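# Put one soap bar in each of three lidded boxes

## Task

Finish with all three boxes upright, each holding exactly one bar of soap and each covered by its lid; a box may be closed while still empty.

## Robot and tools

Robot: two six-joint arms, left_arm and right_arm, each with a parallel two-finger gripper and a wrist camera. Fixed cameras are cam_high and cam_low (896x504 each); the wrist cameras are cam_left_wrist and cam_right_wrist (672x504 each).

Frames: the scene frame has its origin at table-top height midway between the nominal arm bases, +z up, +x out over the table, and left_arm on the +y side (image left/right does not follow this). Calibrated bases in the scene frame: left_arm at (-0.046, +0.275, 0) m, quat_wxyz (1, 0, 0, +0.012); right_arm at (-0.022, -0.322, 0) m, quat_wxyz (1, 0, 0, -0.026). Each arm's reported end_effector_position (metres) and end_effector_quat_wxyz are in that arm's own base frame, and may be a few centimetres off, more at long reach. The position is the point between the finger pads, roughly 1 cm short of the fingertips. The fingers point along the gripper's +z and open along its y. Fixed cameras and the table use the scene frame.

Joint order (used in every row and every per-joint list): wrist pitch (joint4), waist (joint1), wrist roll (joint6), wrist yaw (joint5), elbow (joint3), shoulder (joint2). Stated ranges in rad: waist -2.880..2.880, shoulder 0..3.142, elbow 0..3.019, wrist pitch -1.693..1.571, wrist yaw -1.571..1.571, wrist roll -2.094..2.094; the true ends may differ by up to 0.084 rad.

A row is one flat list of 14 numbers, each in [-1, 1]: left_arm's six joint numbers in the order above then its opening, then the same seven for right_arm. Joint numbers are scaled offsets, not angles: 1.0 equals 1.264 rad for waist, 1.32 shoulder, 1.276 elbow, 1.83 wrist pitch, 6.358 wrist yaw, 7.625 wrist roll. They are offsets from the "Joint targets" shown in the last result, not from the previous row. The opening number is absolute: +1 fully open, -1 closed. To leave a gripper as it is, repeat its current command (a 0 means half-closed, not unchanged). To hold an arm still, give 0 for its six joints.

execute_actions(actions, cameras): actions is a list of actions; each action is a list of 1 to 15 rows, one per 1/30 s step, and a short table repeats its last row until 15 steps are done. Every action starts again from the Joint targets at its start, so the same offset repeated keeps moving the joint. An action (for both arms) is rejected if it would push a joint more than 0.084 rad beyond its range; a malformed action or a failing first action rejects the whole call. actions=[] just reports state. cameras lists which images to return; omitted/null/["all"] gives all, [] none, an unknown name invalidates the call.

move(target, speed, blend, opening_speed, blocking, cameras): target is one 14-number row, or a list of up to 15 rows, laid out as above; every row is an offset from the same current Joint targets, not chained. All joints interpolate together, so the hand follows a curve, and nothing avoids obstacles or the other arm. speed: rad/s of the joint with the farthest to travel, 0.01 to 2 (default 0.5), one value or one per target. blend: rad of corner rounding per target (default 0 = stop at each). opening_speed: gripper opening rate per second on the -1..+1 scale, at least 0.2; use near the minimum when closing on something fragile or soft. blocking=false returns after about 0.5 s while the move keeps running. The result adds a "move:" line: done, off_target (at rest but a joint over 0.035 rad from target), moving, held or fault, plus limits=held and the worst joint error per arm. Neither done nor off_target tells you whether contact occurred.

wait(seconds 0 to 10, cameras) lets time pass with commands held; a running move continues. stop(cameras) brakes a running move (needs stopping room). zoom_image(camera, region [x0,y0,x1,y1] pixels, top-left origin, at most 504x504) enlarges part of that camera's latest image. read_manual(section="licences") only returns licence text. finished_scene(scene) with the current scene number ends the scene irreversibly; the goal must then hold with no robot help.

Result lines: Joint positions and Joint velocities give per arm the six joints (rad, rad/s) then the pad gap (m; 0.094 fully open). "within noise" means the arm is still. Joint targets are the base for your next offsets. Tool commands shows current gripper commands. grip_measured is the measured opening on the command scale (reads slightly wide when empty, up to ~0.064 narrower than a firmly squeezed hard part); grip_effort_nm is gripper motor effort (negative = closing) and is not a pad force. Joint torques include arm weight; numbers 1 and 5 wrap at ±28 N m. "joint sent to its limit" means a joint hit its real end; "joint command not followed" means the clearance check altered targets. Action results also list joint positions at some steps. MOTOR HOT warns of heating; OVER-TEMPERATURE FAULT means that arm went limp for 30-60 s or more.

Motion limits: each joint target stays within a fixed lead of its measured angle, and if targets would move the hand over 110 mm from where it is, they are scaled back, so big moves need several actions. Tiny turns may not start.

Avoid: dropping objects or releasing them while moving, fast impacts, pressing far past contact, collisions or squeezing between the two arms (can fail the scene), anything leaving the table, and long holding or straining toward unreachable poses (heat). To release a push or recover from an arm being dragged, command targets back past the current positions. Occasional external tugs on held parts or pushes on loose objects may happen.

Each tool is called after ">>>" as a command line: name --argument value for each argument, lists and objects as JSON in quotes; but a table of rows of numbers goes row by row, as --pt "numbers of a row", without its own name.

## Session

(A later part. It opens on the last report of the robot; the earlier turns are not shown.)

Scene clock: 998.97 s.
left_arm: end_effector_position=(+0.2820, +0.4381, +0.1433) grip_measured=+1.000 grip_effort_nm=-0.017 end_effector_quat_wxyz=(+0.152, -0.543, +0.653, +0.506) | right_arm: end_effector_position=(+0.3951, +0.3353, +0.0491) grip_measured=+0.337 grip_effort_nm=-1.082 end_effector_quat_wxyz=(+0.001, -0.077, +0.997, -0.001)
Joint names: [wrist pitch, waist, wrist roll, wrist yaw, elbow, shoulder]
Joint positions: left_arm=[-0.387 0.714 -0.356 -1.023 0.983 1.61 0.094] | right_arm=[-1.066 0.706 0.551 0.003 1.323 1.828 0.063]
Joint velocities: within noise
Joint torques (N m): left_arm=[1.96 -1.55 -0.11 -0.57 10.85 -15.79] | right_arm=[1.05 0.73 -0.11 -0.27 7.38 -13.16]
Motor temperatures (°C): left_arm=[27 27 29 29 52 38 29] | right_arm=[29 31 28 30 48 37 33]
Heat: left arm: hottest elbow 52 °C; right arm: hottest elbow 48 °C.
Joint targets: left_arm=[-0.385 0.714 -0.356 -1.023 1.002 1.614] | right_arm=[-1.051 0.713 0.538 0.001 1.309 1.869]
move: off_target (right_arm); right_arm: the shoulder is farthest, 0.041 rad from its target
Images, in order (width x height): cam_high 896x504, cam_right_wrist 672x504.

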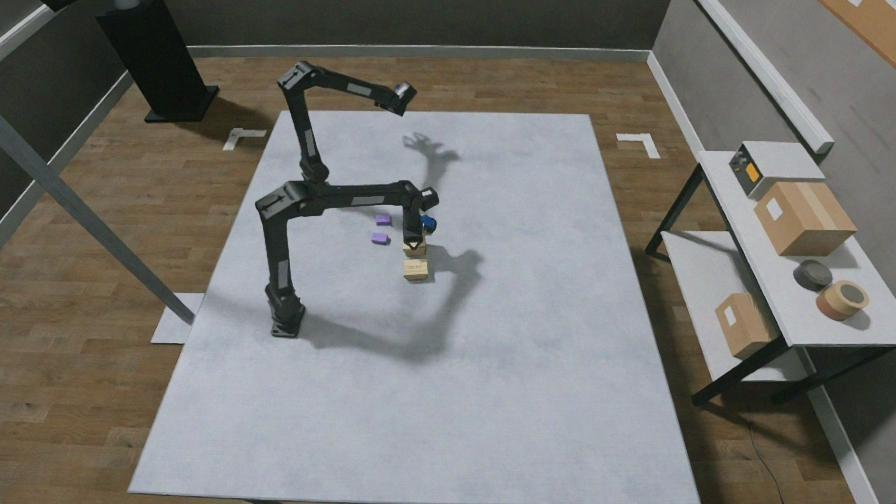

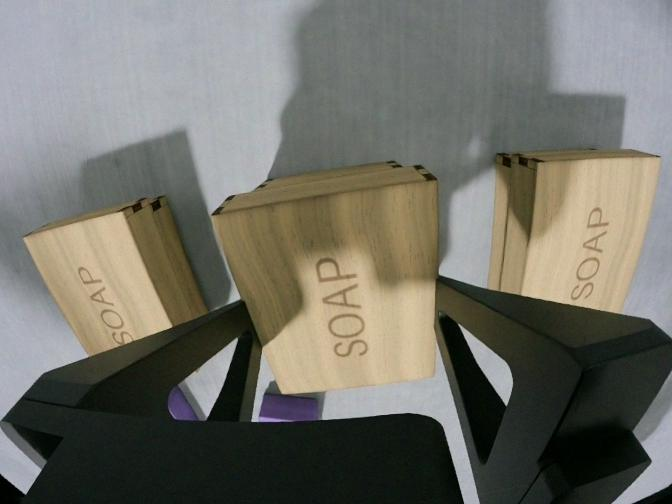

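>>> move --pt "0 0 0 0 0 0 1 -0.028 0 0.0054 0 0.06 -0.0475 0.15" --pt "0 0 0 0 0 0 1 -0.014 0 0.0054 0 0.004 -0.025 0.15" --pt "0 0 0 0 0 0 1 0 0 0.0054 0 0 0 0.15" --speed 0.06 --cameras '["cam_high","cam_right_wrist"]'

>>> zoom_image --camera "cam_high" --region '[390, 215, 450, 269]'

>>> zoom_image --camera "cam_right_wrist" --region '[190, 140, 460, 300]'

Scene clock: 1031.90 s.
left_arm: end_effector_position=(+0.2820, +0.4381, +0.1433) grip_measured=+1.000 grip_effort_nm=-0.007 end_effector_quat_wxyz=(+0.152, -0.543, +0.653, +0.506) | right_arm: end_effector_position=(+0.3954, +0.3358, +0.0491) grip_measured=+0.336 grip_effort_nm=-1.077 end_effector_quat_wxyz=(+0.001, -0.069, +0.998, +0.000)
Joint names: [wrist pitch, waist, wrist roll, wrist yaw, elbow, shoulder]
Joint positions: left_arm=[-0.387 0.714 -0.356 -1.023 0.983 1.61 0.094] | right_arm=[-1.065 0.706 0.567 0.002 1.324 1.828 0.063]
Joint velocities: within noise
Joint torques (N m): left_arm=[1.96 -1.61 -0.11 -0.57 10.84 -15.79] | right_arm=[0.92 0.67 0.12 -0.2 7.27 -13.33]
Motor temperatures (°C): left_arm=[27 27 29 29 52 38 29] | right_arm=[29 31 28 30 47 36 33]
Heat: left arm: hottest elbow 52 °C; right arm: hottest elbow 47 °C.
Joint targets: left_arm=[-0.385 0.714 -0.356 -1.023 1.002 1.614] | right_arm=[-1.051 0.712 0.579 0.000 1.309 1.869]
move: off_target (right_arm); right_arm: the shoulder is farthest, 0.041 rad from its target
Images, in order (width x height): cam_high 896x504, cam_right_wrist 672x504.

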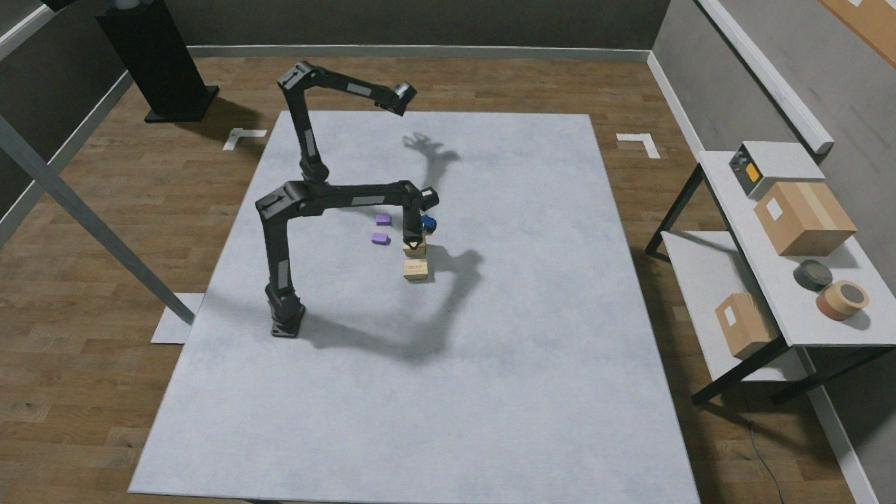

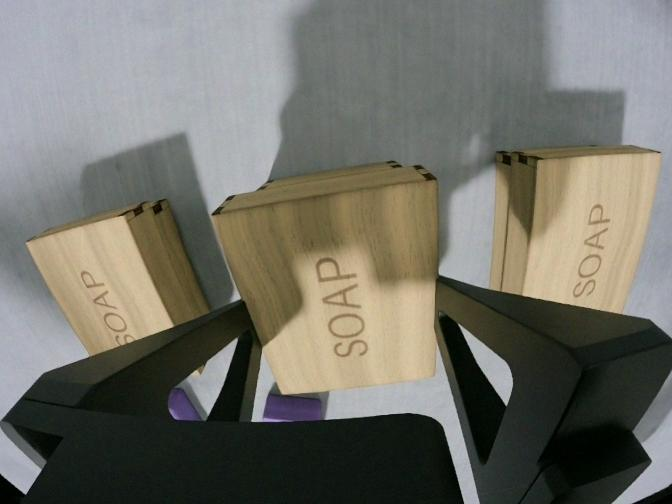

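Scaled by 8.400 from the camera's 896x504 image, which has a finer 1280x720 frame.

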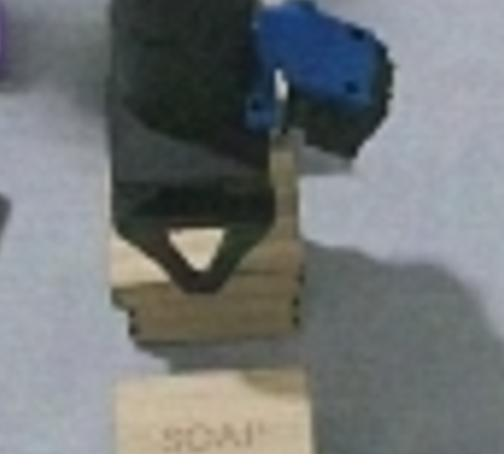

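Scaled by 1.867 from the camera's 672x504 image, which has a finer 960x720 frame.

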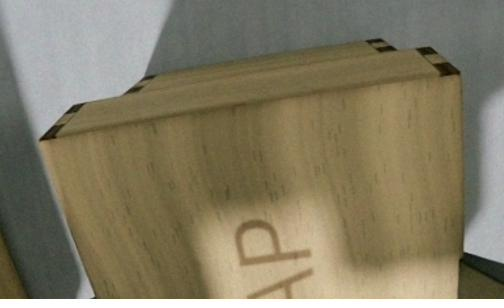

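>>> move --pt "0 0 0 0 0 0 1 -0.028 -0.0111 0 0 0.06 -0.0475 0.15" --pt "0 0 0 0 0 0 1 -0.011 -0.0111 0 0 0.01 -0.022 0.15" --pt "0 0 0 0 0 0 1 -0.001 -0.0111 0 0 0.0045 0.0 0.15" --speed 0.06 --cameras '["cam_high","cam_right_wrist"]'

>>> zoom_image --camera "cam_high" --region '[390, 215, 450, 269]'

>>> zoom_image --camera "cam_right_wrist" --region '[190, 140, 460, 300]'

Scene clock: 1050.07 s.
left_arm: end_effector_position=(+0.2820, +0.4381, +0.1433) grip_measured=+1.000 grip_effort_nm=-0.012 end_effector_quat_wxyz=(+0.152, -0.543, +0.653, +0.506) | right_arm: end_effector_position=(+0.3964, +0.3361, +0.0511) grip_measured=+0.336 grip_effort_nm=-1.077 end_effector_quat_wxyz=(+0.001, -0.069, +0.998, +0.000)
Joint names: [wrist pitch, waist, wrist roll, wrist yaw, elbow, shoulder]
Joint positions: left_arm=[-0.387 0.714 -0.356 -1.023 0.983 1.61 0.094] | right_arm=[-1.07 0.705 0.567 0.002 1.329 1.828 0.063]
Joint velocities: within noise
Joint torques (N m): left_arm=[1.95 -1.55 -0.11 -0.57 10.86 -15.79] | right_arm=[1.02 -0.5 0.12 -0.19 7.36 -13.33]
Motor temperatures (°C): left_arm=[27 27 29 29 52 38 29] | right_arm=[29 31 28 30 47 36 33]
Heat: left arm: hottest elbow 52 °C; right arm: hottest elbow 47 °C.
Joint targets: left_arm=[-0.385 0.714 -0.356 -1.023 1.002 1.614] | right_arm=[-1.053 0.699 0.579 0.000 1.315 1.869]
move: off_target (right_arm); right_arm: the shoulder is farthest, 0.041 rad from its target
Images, in order (width x height): cam_high 896x504, cam_right_wrist 672x504.

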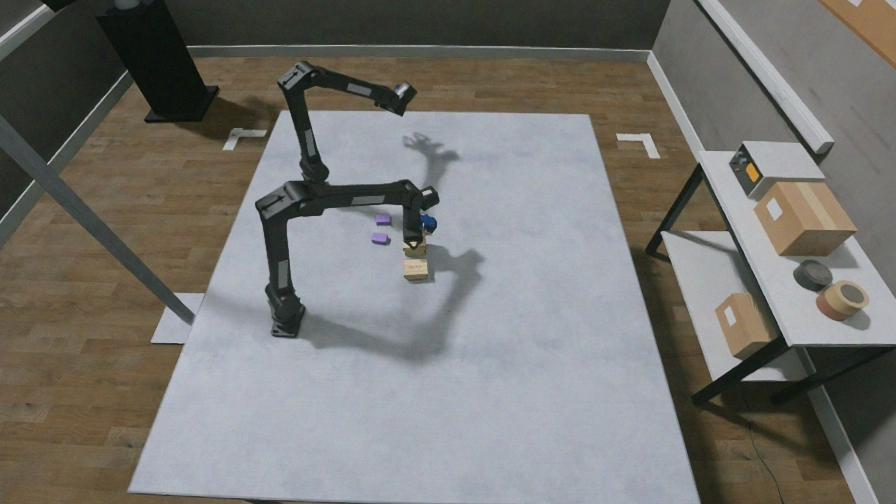

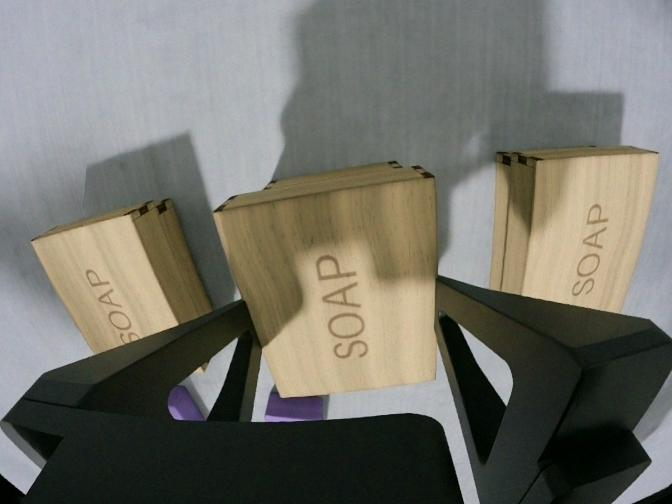

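Scaled by 8.400 from the camera's 896x504 image, which has a finer 1280x720 frame.

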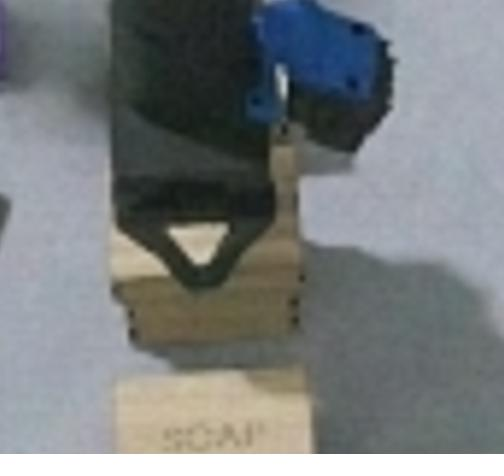

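Scaled by 1.867 from the camera's 672x504 image, which has a finer 960x720 frame.

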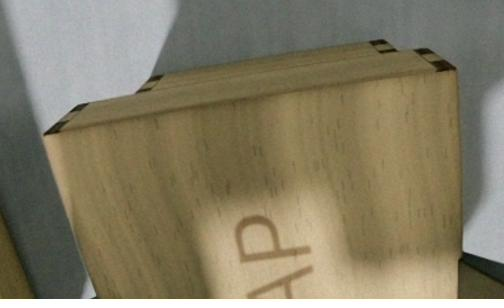

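>>> move --pt "0 0 0 0 0 0 1 -0.028 0 0 0 0.06 -0.0475 0.15" --pt "0 0 0 0 0 0 1 -0.011 0 0 0 0.014 -0.02 0.15" --pt "0 0 0 0 0 0 1 0.002 0 0 0 0.006 0.002 0.15" --speed 0.06 --cameras '["cam_high","cam_right_wrist"]'

>>> zoom_image --camera "cam_high" --region '[390, 215, 450, 269]'

>>> zoom_image --camera "cam_right_wrist" --region '[190, 140, 460, 300]'

Scene clock: 1069.67 s.
left_arm: end_effector_position=(+0.2820, +0.4381, +0.1433) grip_measured=+1.000 grip_effort_nm=-0.007 end_effector_quat_wxyz=(+0.152, -0.543, +0.653, +0.506) | right_arm: end_effector_position=(+0.3981, +0.3376, +0.0512) grip_measured=+0.336 grip_effort_nm=-1.082 end_effector_quat_wxyz=(+0.003, -0.069, +0.998, +0.001)
Joint names: [wrist pitch, waist, wrist roll, wrist yaw, elbow, shoulder]
Joint positions: left_arm=[-0.387 0.714 -0.356 -1.023 0.983 1.61 0.094] | right_arm=[-1.068 0.705 0.567 0.002 1.333 1.83 0.063]
Joint velocities: within noise
Joint torques (N m): left_arm=[1.95 -1.55 -0.1 -0.57 10.85 -15.85] | right_arm=[1.16 -0.5 0.12 -0.19 7.66 -13.39]
Motor temperatures (°C): left_arm=[27 27 29 29 52 38 29] | right_arm=[29 31 28 30 47 36 33]
Heat: left arm: hottest elbow 52 °C; right arm: hottest elbow 47 °C.
Joint targets: left_arm=[-0.385 0.714 -0.356 -1.023 1.002 1.614] | right_arm=[-1.049 0.699 0.579 0.000 1.322 1.871]
move: off_target (right_arm); right_arm: the shoulder is farthest, 0.041 rad from its target
Images, in order (width x height): cam_high 896x504, cam_right_wrist 672x504.

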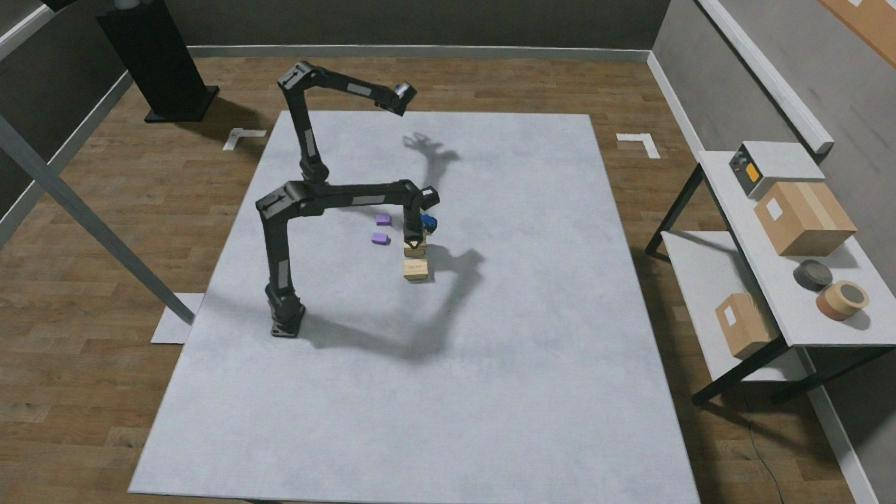

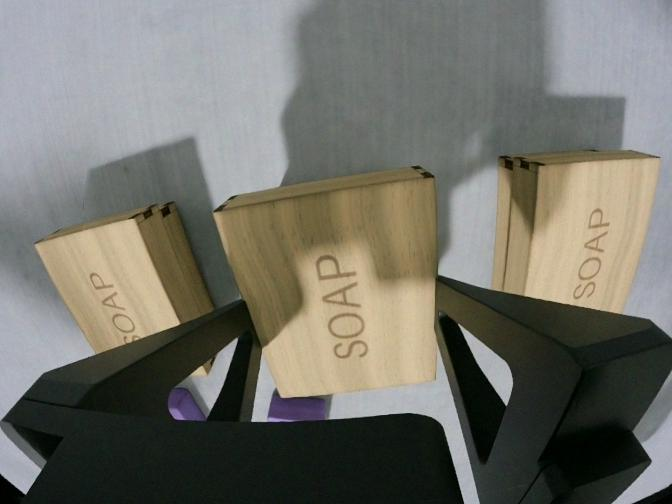

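Scaled by 8.400 from the camera's 896x504 image, which has a finer 1280x720 frame.

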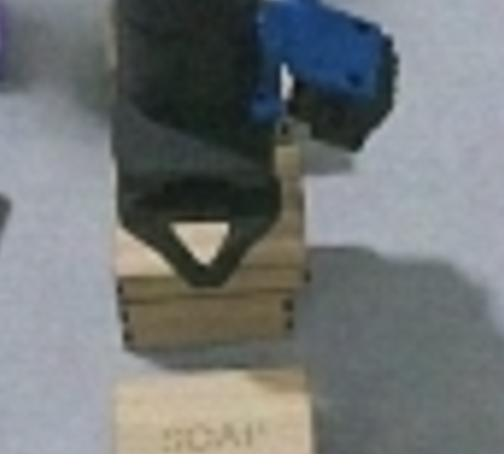

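Scaled by 1.867 from the camera's 672x504 image, which has a finer 960x720 frame.

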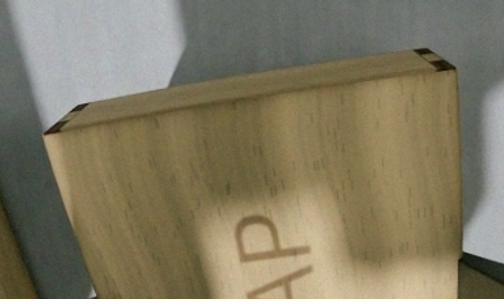

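>>> move --target '[0,0,0,0,0,0,1,-0.024,0,0,0,0.041,-0.0415,0.15]' --speed 0.06 --cameras '["cam_high","cam_right_wrist"]'

>>> zoom_image --camera "cam_right_wrist" --region '[190, 140, 460, 300]'

>>> zoom_image --camera "cam_high" --region '[390, 215, 450, 269]'

Scene clock: 1117.80 s.
left_arm: end_effector_position=(+0.2820, +0.4381, +0.1433) grip_measured=+1.000 grip_effort_nm=-0.007 end_effector_quat_wxyz=(+0.152, -0.543, +0.653, +0.506) | right_arm: end_effector_position=(+0.3951, +0.3350, +0.0514) grip_measured=+0.336 grip_effort_nm=-1.082 end_effector_quat_wxyz=(-0.003, -0.069, +0.998, -0.004)
Joint names: [wrist pitch, waist, wrist roll, wrist yaw, elbow, shoulder]
Joint positions: left_arm=[-0.387 0.714 -0.356 -1.023 0.983 1.61 0.094] | right_arm=[-1.084 0.705 0.567 0.002 1.333 1.83 0.063]
Joint velocities: within noise
Joint torques (N m): left_arm=[1.96 -1.55 -0.11 -0.57 10.85 -15.85] | right_arm=[0.08 -0.44 0.12 -0.19 12.03 -17.49]
Motor temperatures (°C): left_arm=[27 27 29 29 52 38 29] | right_arm=[29 31 28 30 46 36 33]
Heat: left arm: hottest elbow 52 °C; right arm: hottest elbow 46 °C.
Joint targets: left_arm=[-0.385 0.714 -0.356 -1.023 1.002 1.614] | right_arm=[-1.093 0.699 0.579 0.000 1.375 1.817]
move: off_target (right_arm); right_arm: the elbow is farthest, 0.041 rad from its target
Images, in order (width x height): cam_high 896x504, cam_right_wrist 672x504.

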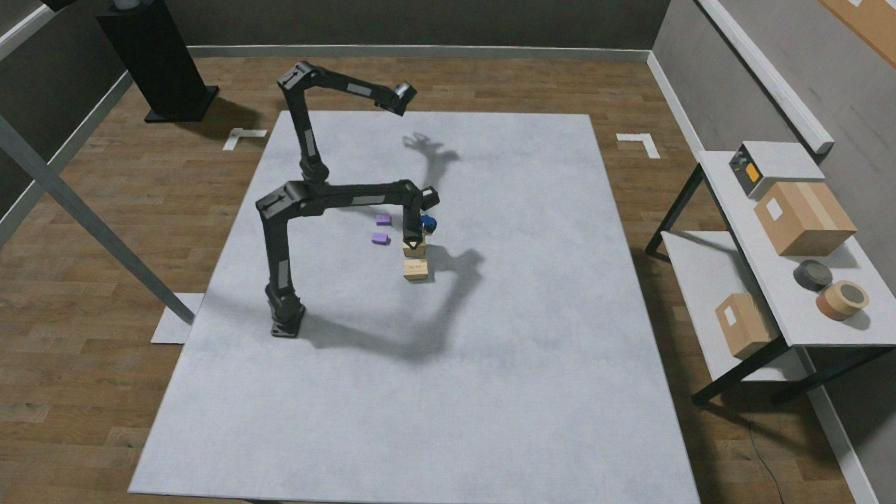

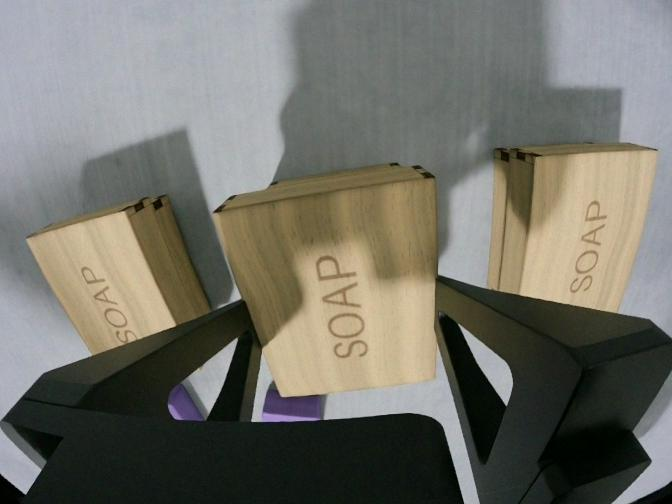

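Scaled by 1.867 from the camera's 672x504 image, which has a finer 960x720 frame.

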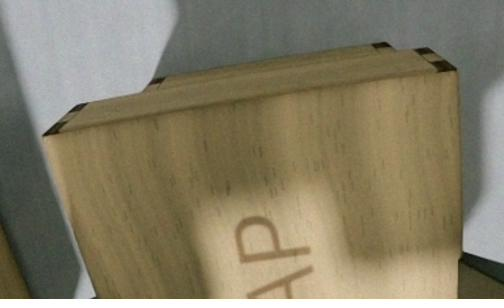

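Scaled by 8.400 from the camera's 896x504 image, which has a finer 1280x720 frame.

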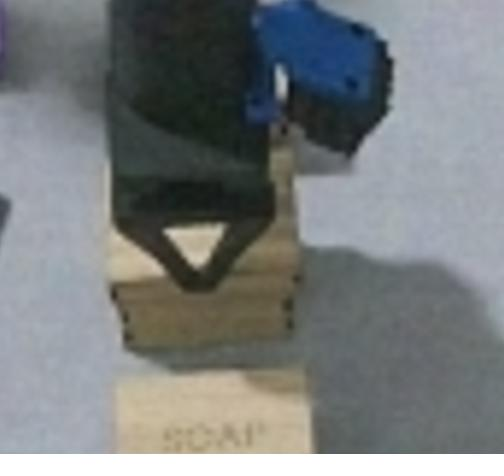

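>>> move --pt "0 0 0 0 0 0 1 -0.012 0 0 0 0.012 -0.022 0.15" --pt "0 0 0 0 0 0 1 -0.012 -0.0075 -0.001 0 0.012 -0.022 0.15" --speed 0.06 --cameras '["cam_high","cam_right_wrist"]'

>>> zoom_image --camera "cam_right_wrist" --region '[190, 140, 460, 300]'

>>> zoom_image --camera "cam_high" --region '[390, 215, 450, 269]'

Scene clock: 1144.27 s.
left_arm: end_effector_position=(+0.2820, +0.4381, +0.1433) grip_measured=+1.000 grip_effort_nm=-0.002 end_effector_quat_wxyz=(+0.152, -0.543, +0.653, +0.506) | right_arm: end_effector_position=(+0.3954, +0.3289, +0.0652) grip_measured=+0.336 grip_effort_nm=-1.067 end_effector_quat_wxyz=(-0.001, -0.064, +0.998, -0.002)
Joint names: [wrist pitch, waist, wrist roll, wrist yaw, elbow, shoulder]
Joint positions: left_arm=[-0.387 0.714 -0.356 -1.023 0.983 1.61 0.094] | right_arm=[-1.107 0.695 0.567 0.002 1.333 1.802 0.063]
Joint velocities: within noise
Joint torques (N m): left_arm=[1.96 -1.55 -0.11 -0.57 10.85 -15.85] | right_arm=[0.05 -0.44 0.05 -0.19 13.45 -17.38]
Motor temperatures (°C): left_arm=[27 27 29 29 52 38 29] | right_arm=[29 31 28 30 48 36 33]
Heat: left arm: hottest elbow 52 °C; right arm: hottest elbow 48 °C.
Joint targets: left_arm=[-0.385 0.714 -0.356 -1.023 1.002 1.614] | right_arm=[-1.115 0.689 0.571 0.000 1.390 1.788]
move: off_target (right_arm); right_arm: the elbow is farthest, 0.057 rad from its target
Images, in order (width x height): cam_high 896x504, cam_right_wrist 672x504.

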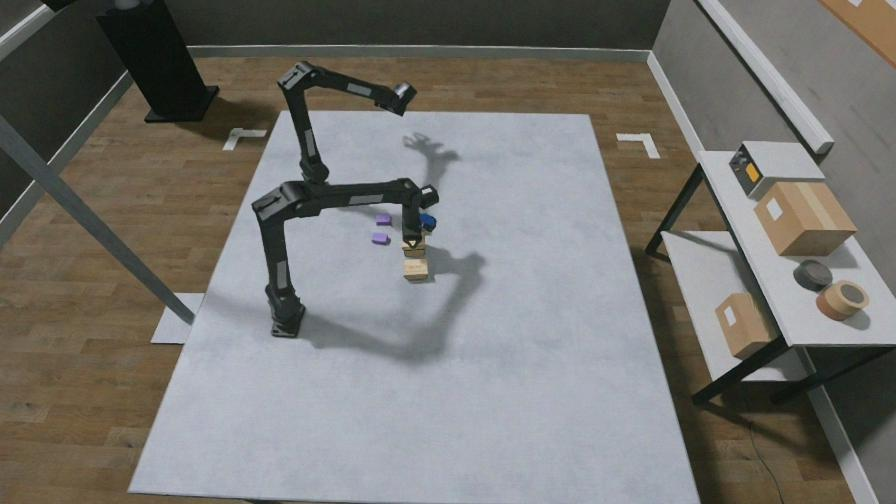

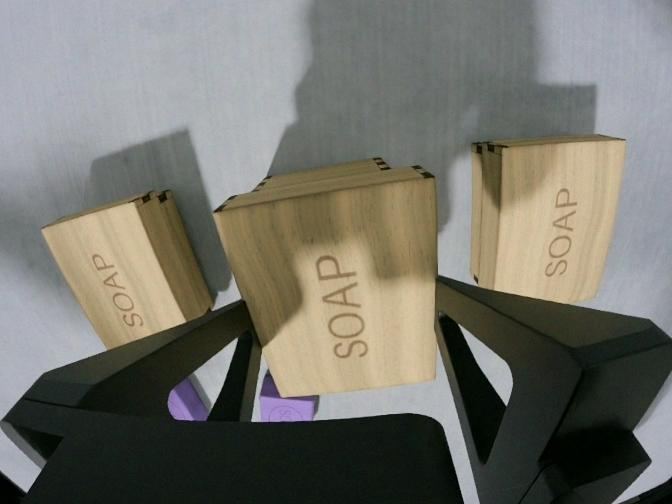

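Scaled by 1.867 from the camera's 672x504 image, which has a finer 960x720 frame.

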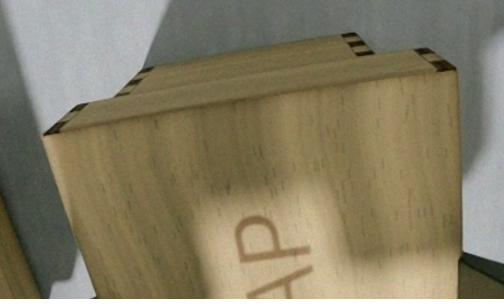

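Scaled by 8.400 from the camera's 896x504 image, which has a finer 1280x720 frame.

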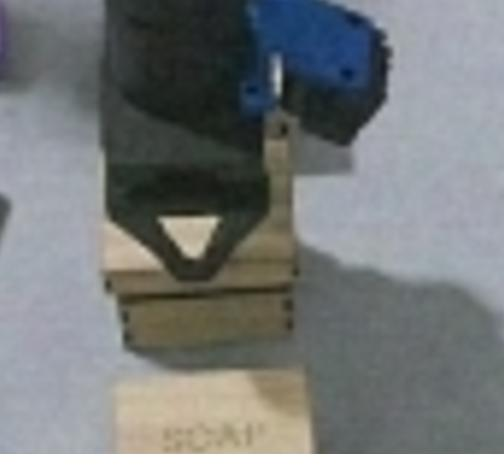

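>>> move --pt "0 0 0 0 0 0 1 0 0.0185 0 0 0 0 0.15" --pt "0 0 0 0 0 0 1 0.0246 0.0185 0 0 -0.0666 0.033 0.15" --speed 0.06 --cameras '["cam_high","cam_right_wrist"]'

>>> zoom_image --camera "cam_right_wrist" --region '[190, 140, 460, 300]'

>>> zoom_image --camera "cam_high" --region '[390, 215, 450, 269]'

Scene clock: 1199.90 s.
left_arm: end_effector_position=(+0.2820, +0.4381, +0.1433) grip_measured=+1.000 grip_effort_nm=-0.002 end_effector_quat_wxyz=(+0.152, -0.543, +0.653, +0.506) | right_arm: end_effector_position=(+0.3909, +0.3323, +0.0558) grip_measured=+0.336 grip_effort_nm=-1.077 end_effector_quat_wxyz=(+0.000, -0.069, +0.998, -0.001)
Joint names: [wrist pitch, waist, wrist roll, wrist yaw, elbow, shoulder]
Joint positions: left_arm=[-0.387 0.714 -0.356 -1.023 0.983 1.61 0.094] | right_arm=[-1.079 0.706 0.567 0.002 1.315 1.808 0.063]
Joint velocities: within noise
Joint torques (N m): left_arm=[1.95 -1.61 -0.11 -0.57 10.85 -15.85] | right_arm=[0.73 0.67 0.05 -0.2 7.73 -14.33]
Motor temperatures (°C): left_arm=[27 27 29 29 52 38 29] | right_arm=[29 31 28 30 52 37 33]
Heat: left arm: hottest elbow 52 °C; right arm: hottest elbow 52 °C.
Joint targets: left_arm=[-0.385 0.714 -0.356 -1.023 1.002 1.614] | right_arm=[-1.070 0.712 0.571 0.000 1.305 1.831]
move: done
Images, in order (width x height): cam_high 896x504, cam_right_wrist 672x504.

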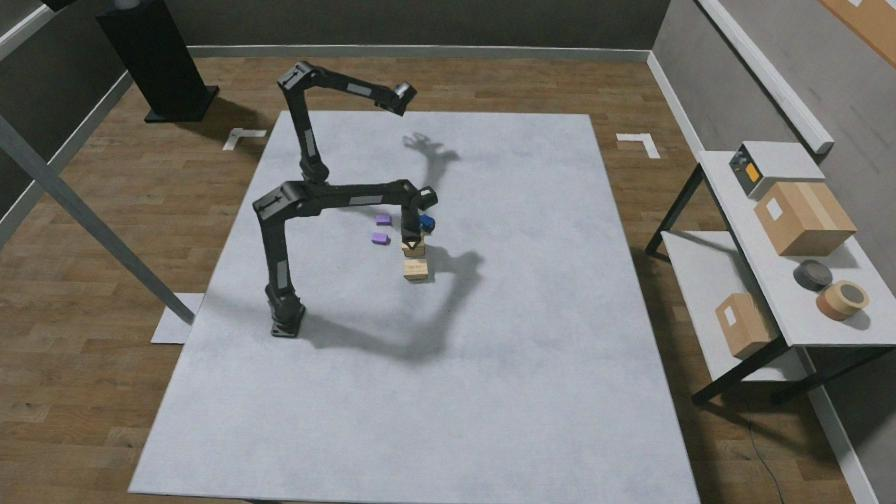

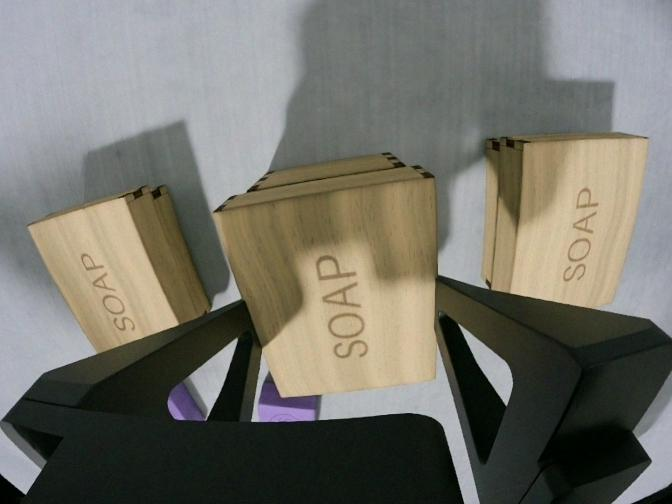

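Scaled by 1.867 from the camera's 672x504 image, which has a finer 960x720 frame.

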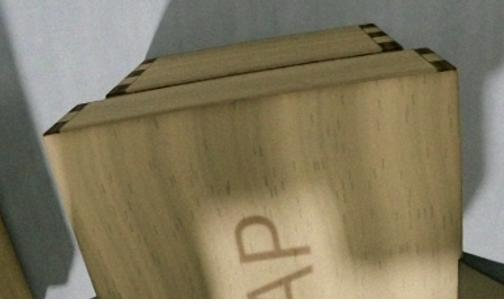

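Scaled by 8.400 from the camera's 896x504 image, which has a finer 1280x720 frame.

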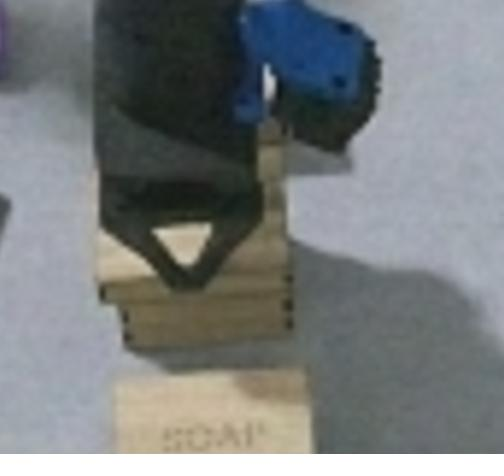

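>>> zoom_image --camera "cam_right_wrist" --region '[200, 145, 300, 225]'

>>> zoom_image --camera "cam_right_wrist" --region '[350, 130, 450, 210]'

Scaled by 5.040 from the camera's 672x504 image, which has a finer 960x720 frame.

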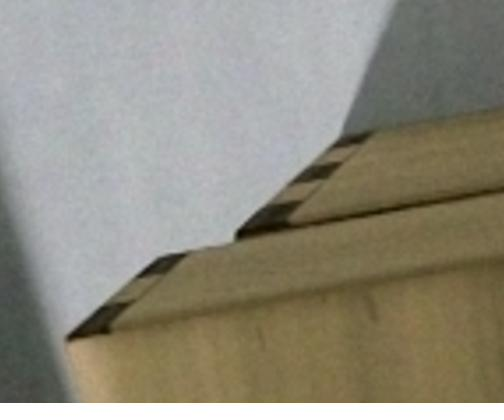

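Scaled by 5.040 from the camera's 672x504 image, which has a finer 960x720 frame.

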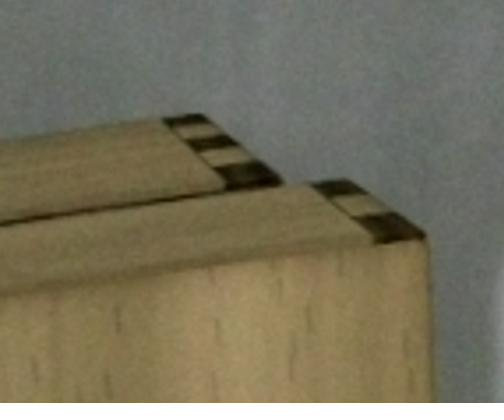

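>>> move --pt "0 0 0 0 0 0 1 0 0.003 0 0 0.047 0.0 0.15" --pt "0 0 0 0 0 0 1 0.004 0.003 0 0 0.047 0.0085 0.15" --speed 0.06 --cameras '["cam_high","cam_right_wrist"]'

>>> zoom_image --camera "cam_right_wrist" --region '[200, 145, 300, 225]'

>>> zoom_image --camera "cam_right_wrist" --region '[350, 130, 450, 210]'

>>> zoom_image --camera "cam_high" --region '[390, 215, 450, 269]'

Scene clock: 1238.03 s.
left_arm: end_effector_position=(+0.2820, +0.4381, +0.1433) grip_measured=+1.000 grip_effort_nm=-0.012 end_effector_quat_wxyz=(+0.152, -0.543, +0.653, +0.506) | right_arm: end_effector_position=(+0.3909, +0.3340, +0.0513) grip_measured=+0.336 grip_effort_nm=-1.077 end_effector_quat_wxyz=(-0.001, -0.071, +0.997, -0.002)
Joint names: [wrist pitch, waist, wrist roll, wrist yaw, elbow, shoulder]
Joint positions: left_arm=[-0.387 0.714 -0.356 -1.023 0.983 1.61 0.094] | right_arm=[-1.072 0.709 0.567 0.002 1.315 1.818 0.063]
Joint velocities: within noise
Joint torques (N m): left_arm=[1.96 -1.55 -0.11 -0.57 10.85 -15.79] | right_arm=[0.7 0.73 0.05 -0.19 12.74 -14.39]
Motor temperatures (°C): left_arm=[27 27 29 29 52 38 29] | right_arm=[29 31 28 30 51 38 33]
Heat: left arm: hottest elbow 52 °C; right arm: hottest elbow 51 °C.
Joint targets: left_arm=[-0.385 0.714 -0.356 -1.023 1.002 1.614] | right_arm=[-1.063 0.716 0.571 0.000 1.365 1.843]
move: off_target (right_arm); right_arm: the elbow is farthest, 0.050 rad from its target
Images, in order (width x height): cam_high 896x504, cam_right_wrist 672x504.

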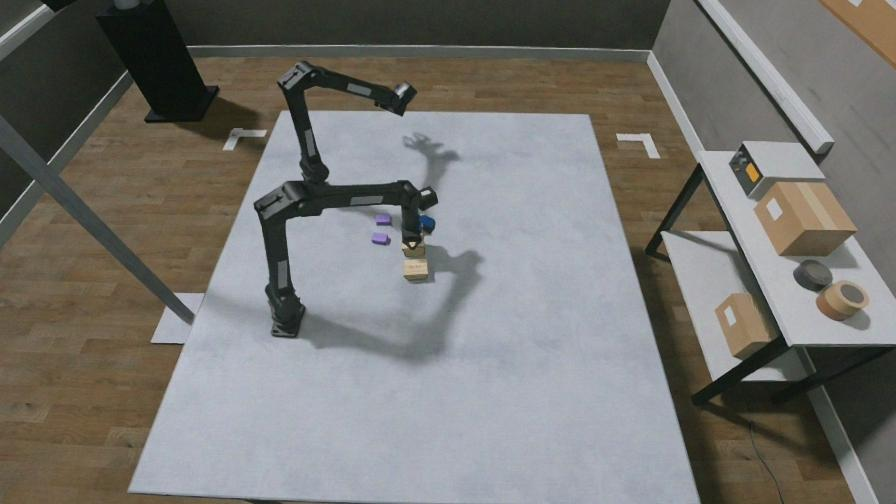

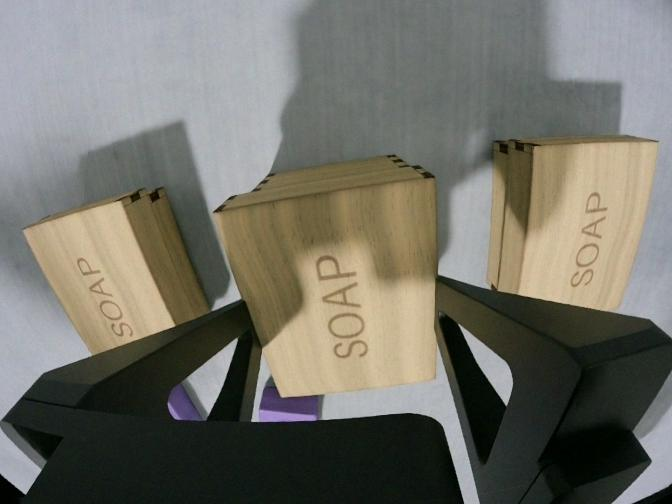

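Scaled by 5.040 from the camera's 672x504 image, which has a finer 960x720 frame.

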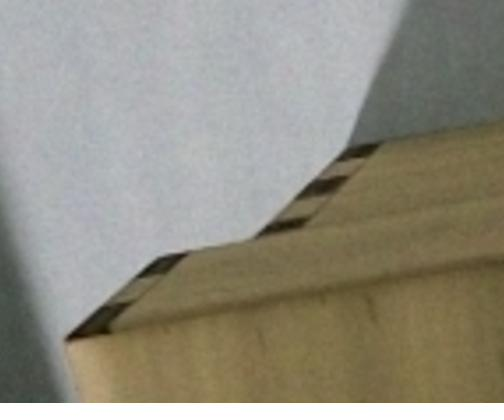

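Scaled by 5.040 from the camera's 672x504 image, which has a finer 960x720 frame.

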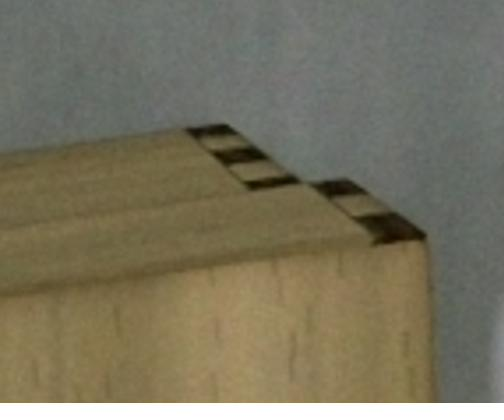

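Scaled by 8.400 from the camera's 896x504 image, which has a finer 1280x720 frame.

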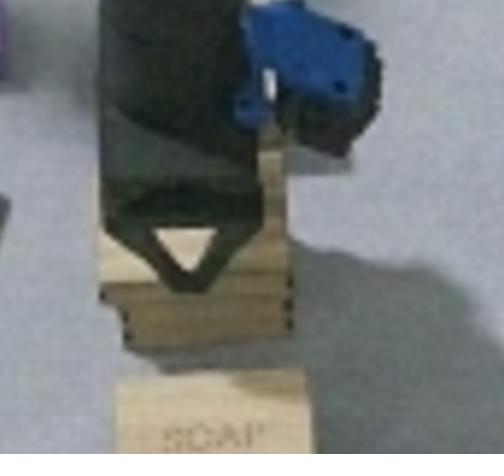

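>>> move --pt "0 0 0 0 0 0 1 0 0 0 0 0.009 -0.008 0.15" --pt "0 0 0 0 0 0 1 0 -0.0107 0 0 0.009 -0.008 0.15" --pt "0 0 0 0 0 0 1 0 -0.0107 0 0 0.009 0.004 0.15" --speed 0.06 --cameras '["cam_high","cam_right_wrist"]'

>>> zoom_image --camera "cam_right_wrist" --region '[200, 145, 300, 225]'

>>> zoom_image --camera "cam_right_wrist" --region '[350, 130, 450, 210]'

>>> zoom_image --camera "cam_high" --region '[390, 215, 450, 269]'

Scene clock: 1262.73 s.
left_arm: end_effector_position=(+0.2820, +0.4381, +0.1433) grip_measured=+1.000 grip_effort_nm=-0.012 end_effector_quat_wxyz=(+0.152, -0.543, +0.653, +0.506) | right_arm: end_effector_position=(+0.3932, +0.3360, +0.0515) grip_measured=+0.336 grip_effort_nm=-1.082 end_effector_quat_wxyz=(+0.001, -0.071, +0.997, -0.001)
Joint names: [wrist pitch, waist, wrist roll, wrist yaw, elbow, shoulder]
Joint positions: left_arm=[-0.387 0.714 -0.356 -1.023 0.983 1.61 0.094] | right_arm=[-1.072 0.709 0.567 0.002 1.323 1.823 0.063]
Joint velocities: within noise
Joint torques (N m): left_arm=[1.95 -1.55 -0.11 -0.57 10.84 -15.79] | right_arm=[0.7 -0.44 0.05 -0.19 13.04 -14.39]
Motor temperatures (°C): left_arm=[27 27 29 29 52 38 29] | right_arm=[29 31 28 30 54 38 33]
Heat: left arm: hottest elbow 52 °C; right arm: hottest elbow 54 °C.
Joint targets: left_arm=[-0.385 0.714 -0.356 -1.023 1.002 1.614] | right_arm=[-1.063 0.703 0.571 0.000 1.376 1.848]
move: off_target (right_arm); right_arm: the elbow is farthest, 0.053 rad from its target
Images, in order (width x height): cam_high 896x504, cam_right_wrist 672x504.

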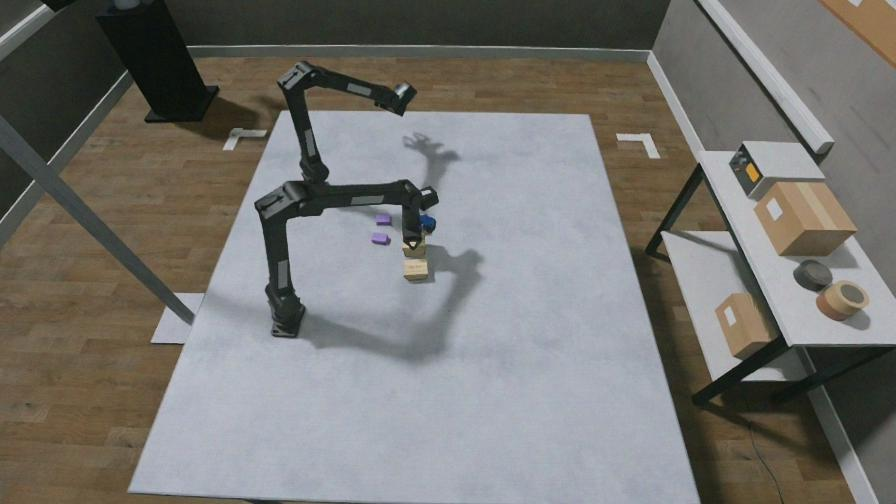

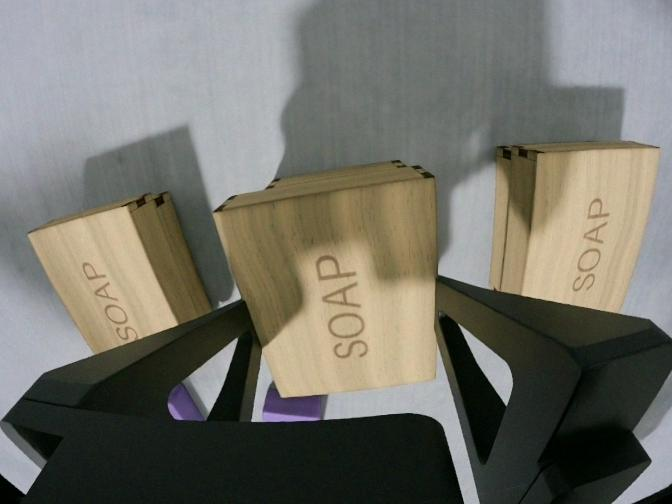

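Scaled by 5.040 from the camera's 672x504 image, which has a finer 960x720 frame.

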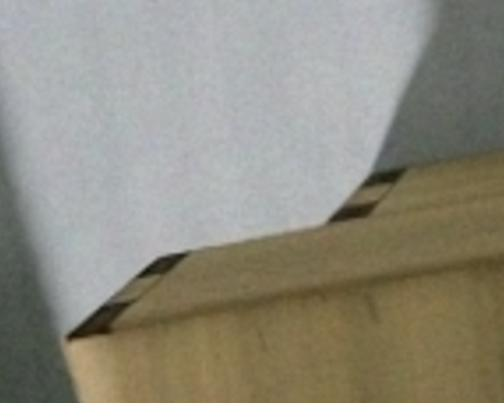

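Scaled by 5.040 from the camera's 672x504 image, which has a finer 960x720 frame.

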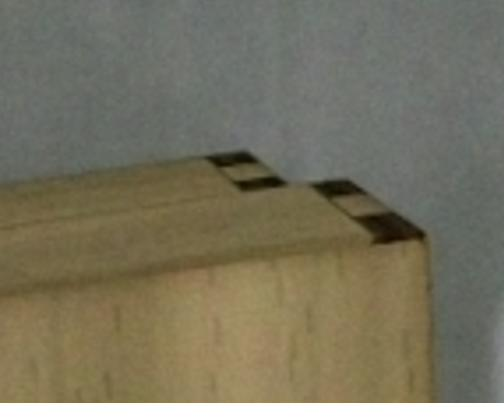

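Scaled by 8.400 from the camera's 896x504 image, which has a finer 1280x720 frame.

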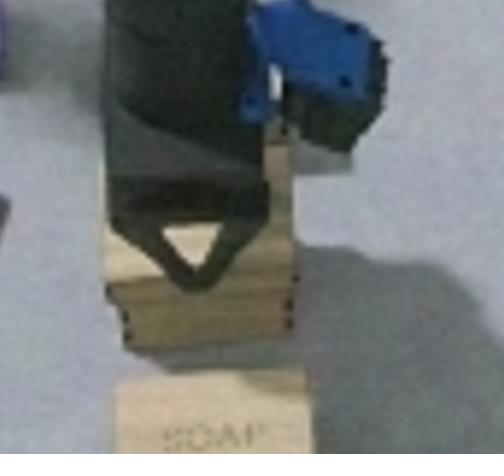

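>>> move --pt "0 0 0 0 0 0 1 0 0 0 0 0.0035 -0.012 0.15" --pt "0 0 0 0 0 0 1 0 -0.003 0 0 0.0035 -0.012 0.15" --pt "0 0 0 0 0 0 1 0 -0.003 0 0 -0.046 -0.012 0.15" --pt "0 0 0 0 0 0 1 0.004 -0.003 0 0 -0.05 0.0035 0.15" --pt "0 0 0 0 0 0 1 0.0186 -0.003 0 0 -0.0603 0.0106 0.15" --speed 0.06 --cameras '["cam_high","cam_right_wrist"]'

>>> zoom_image --camera "cam_high" --region '[390, 215, 450, 269]'

Scene clock: 1282.20 s.
left_arm: end_effector_position=(+0.2820, +0.4381, +0.1433) grip_measured=+1.000 grip_effort_nm=-0.007 end_effector_quat_wxyz=(+0.152, -0.543, +0.653, +0.506) | right_arm: end_effector_position=(+0.3964, +0.3366, +0.0509) grip_measured=+0.336 grip_effort_nm=-1.087 end_effector_quat_wxyz=(+0.005, -0.069, +0.998, +0.002)
Joint names: [wrist pitch, waist, wrist roll, wrist yaw, elbow, shoulder]
Joint positions: left_arm=[-0.387 0.714 -0.356 -1.023 0.983 1.61 0.094] | right_arm=[-1.059 0.706 0.567 0.002 1.323 1.824 0.063]
Joint velocities: within noise
Joint torques (N m): left_arm=[1.95 -1.55 -0.11 -0.57 10.85 -15.85] | right_arm=[1.68 -0.5 0.05 -0.19 6.64 -13.51]
Motor temperatures (°C): left_arm=[27 27 29 29 52 38 29] | right_arm=[29 31 28 30 53 37 33]
Heat: left arm: hottest elbow 52 °C; right arm: hottest elbow 53 °C.
Joint targets: left_arm=[-0.385 0.714 -0.356 -1.023 1.002 1.614] | right_arm=[-1.028 0.699 0.571 0.000 1.300 1.862]
move: off_target (right_arm); right_arm: the shoulder is farthest, 0.038 rad from its target
Images, in order (width x height): cam_high 896x504, cam_right_wrist 672x504.

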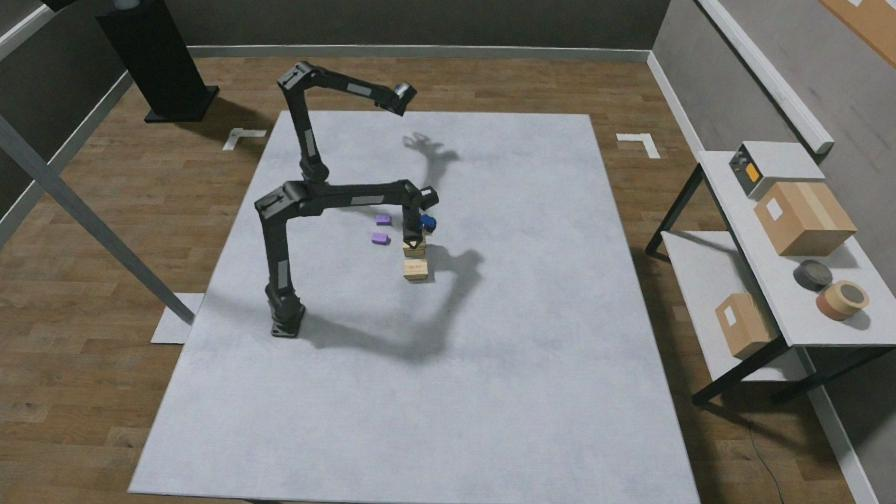

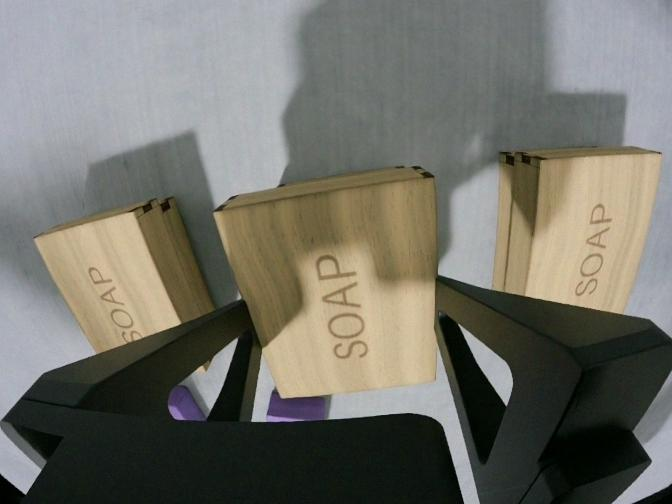

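Scaled by 8.400 from the camera's 896x504 image, which has a finer 1280x720 frame.

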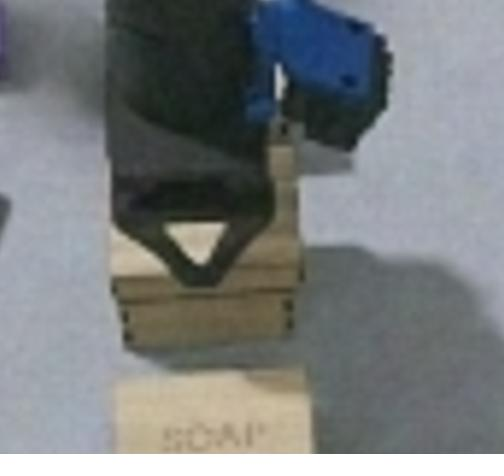

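>>> zoom_image --camera "cam_right_wrist" --region '[200, 145, 300, 225]'

>>> zoom_image --camera "cam_right_wrist" --region '[350, 130, 450, 210]'

>>> zoom_image --camera "cam_low" --region '[480, 255, 580, 325]'

Scaled by 5.040 from the camera's 672x504 image, which has a finer 960x720 frame.

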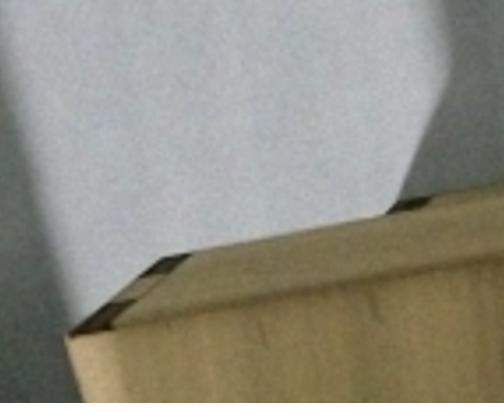

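Scaled by 5.040 from the camera's 672x504 image, which has a finer 960x720 frame.

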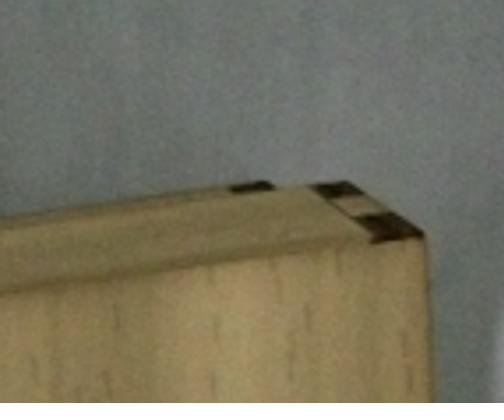

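This scene's latest camera images include none from cam_low. They are from: cam_high, cam_right_wrist. cam_low's image comes with the result of a call that names it in "cameras".


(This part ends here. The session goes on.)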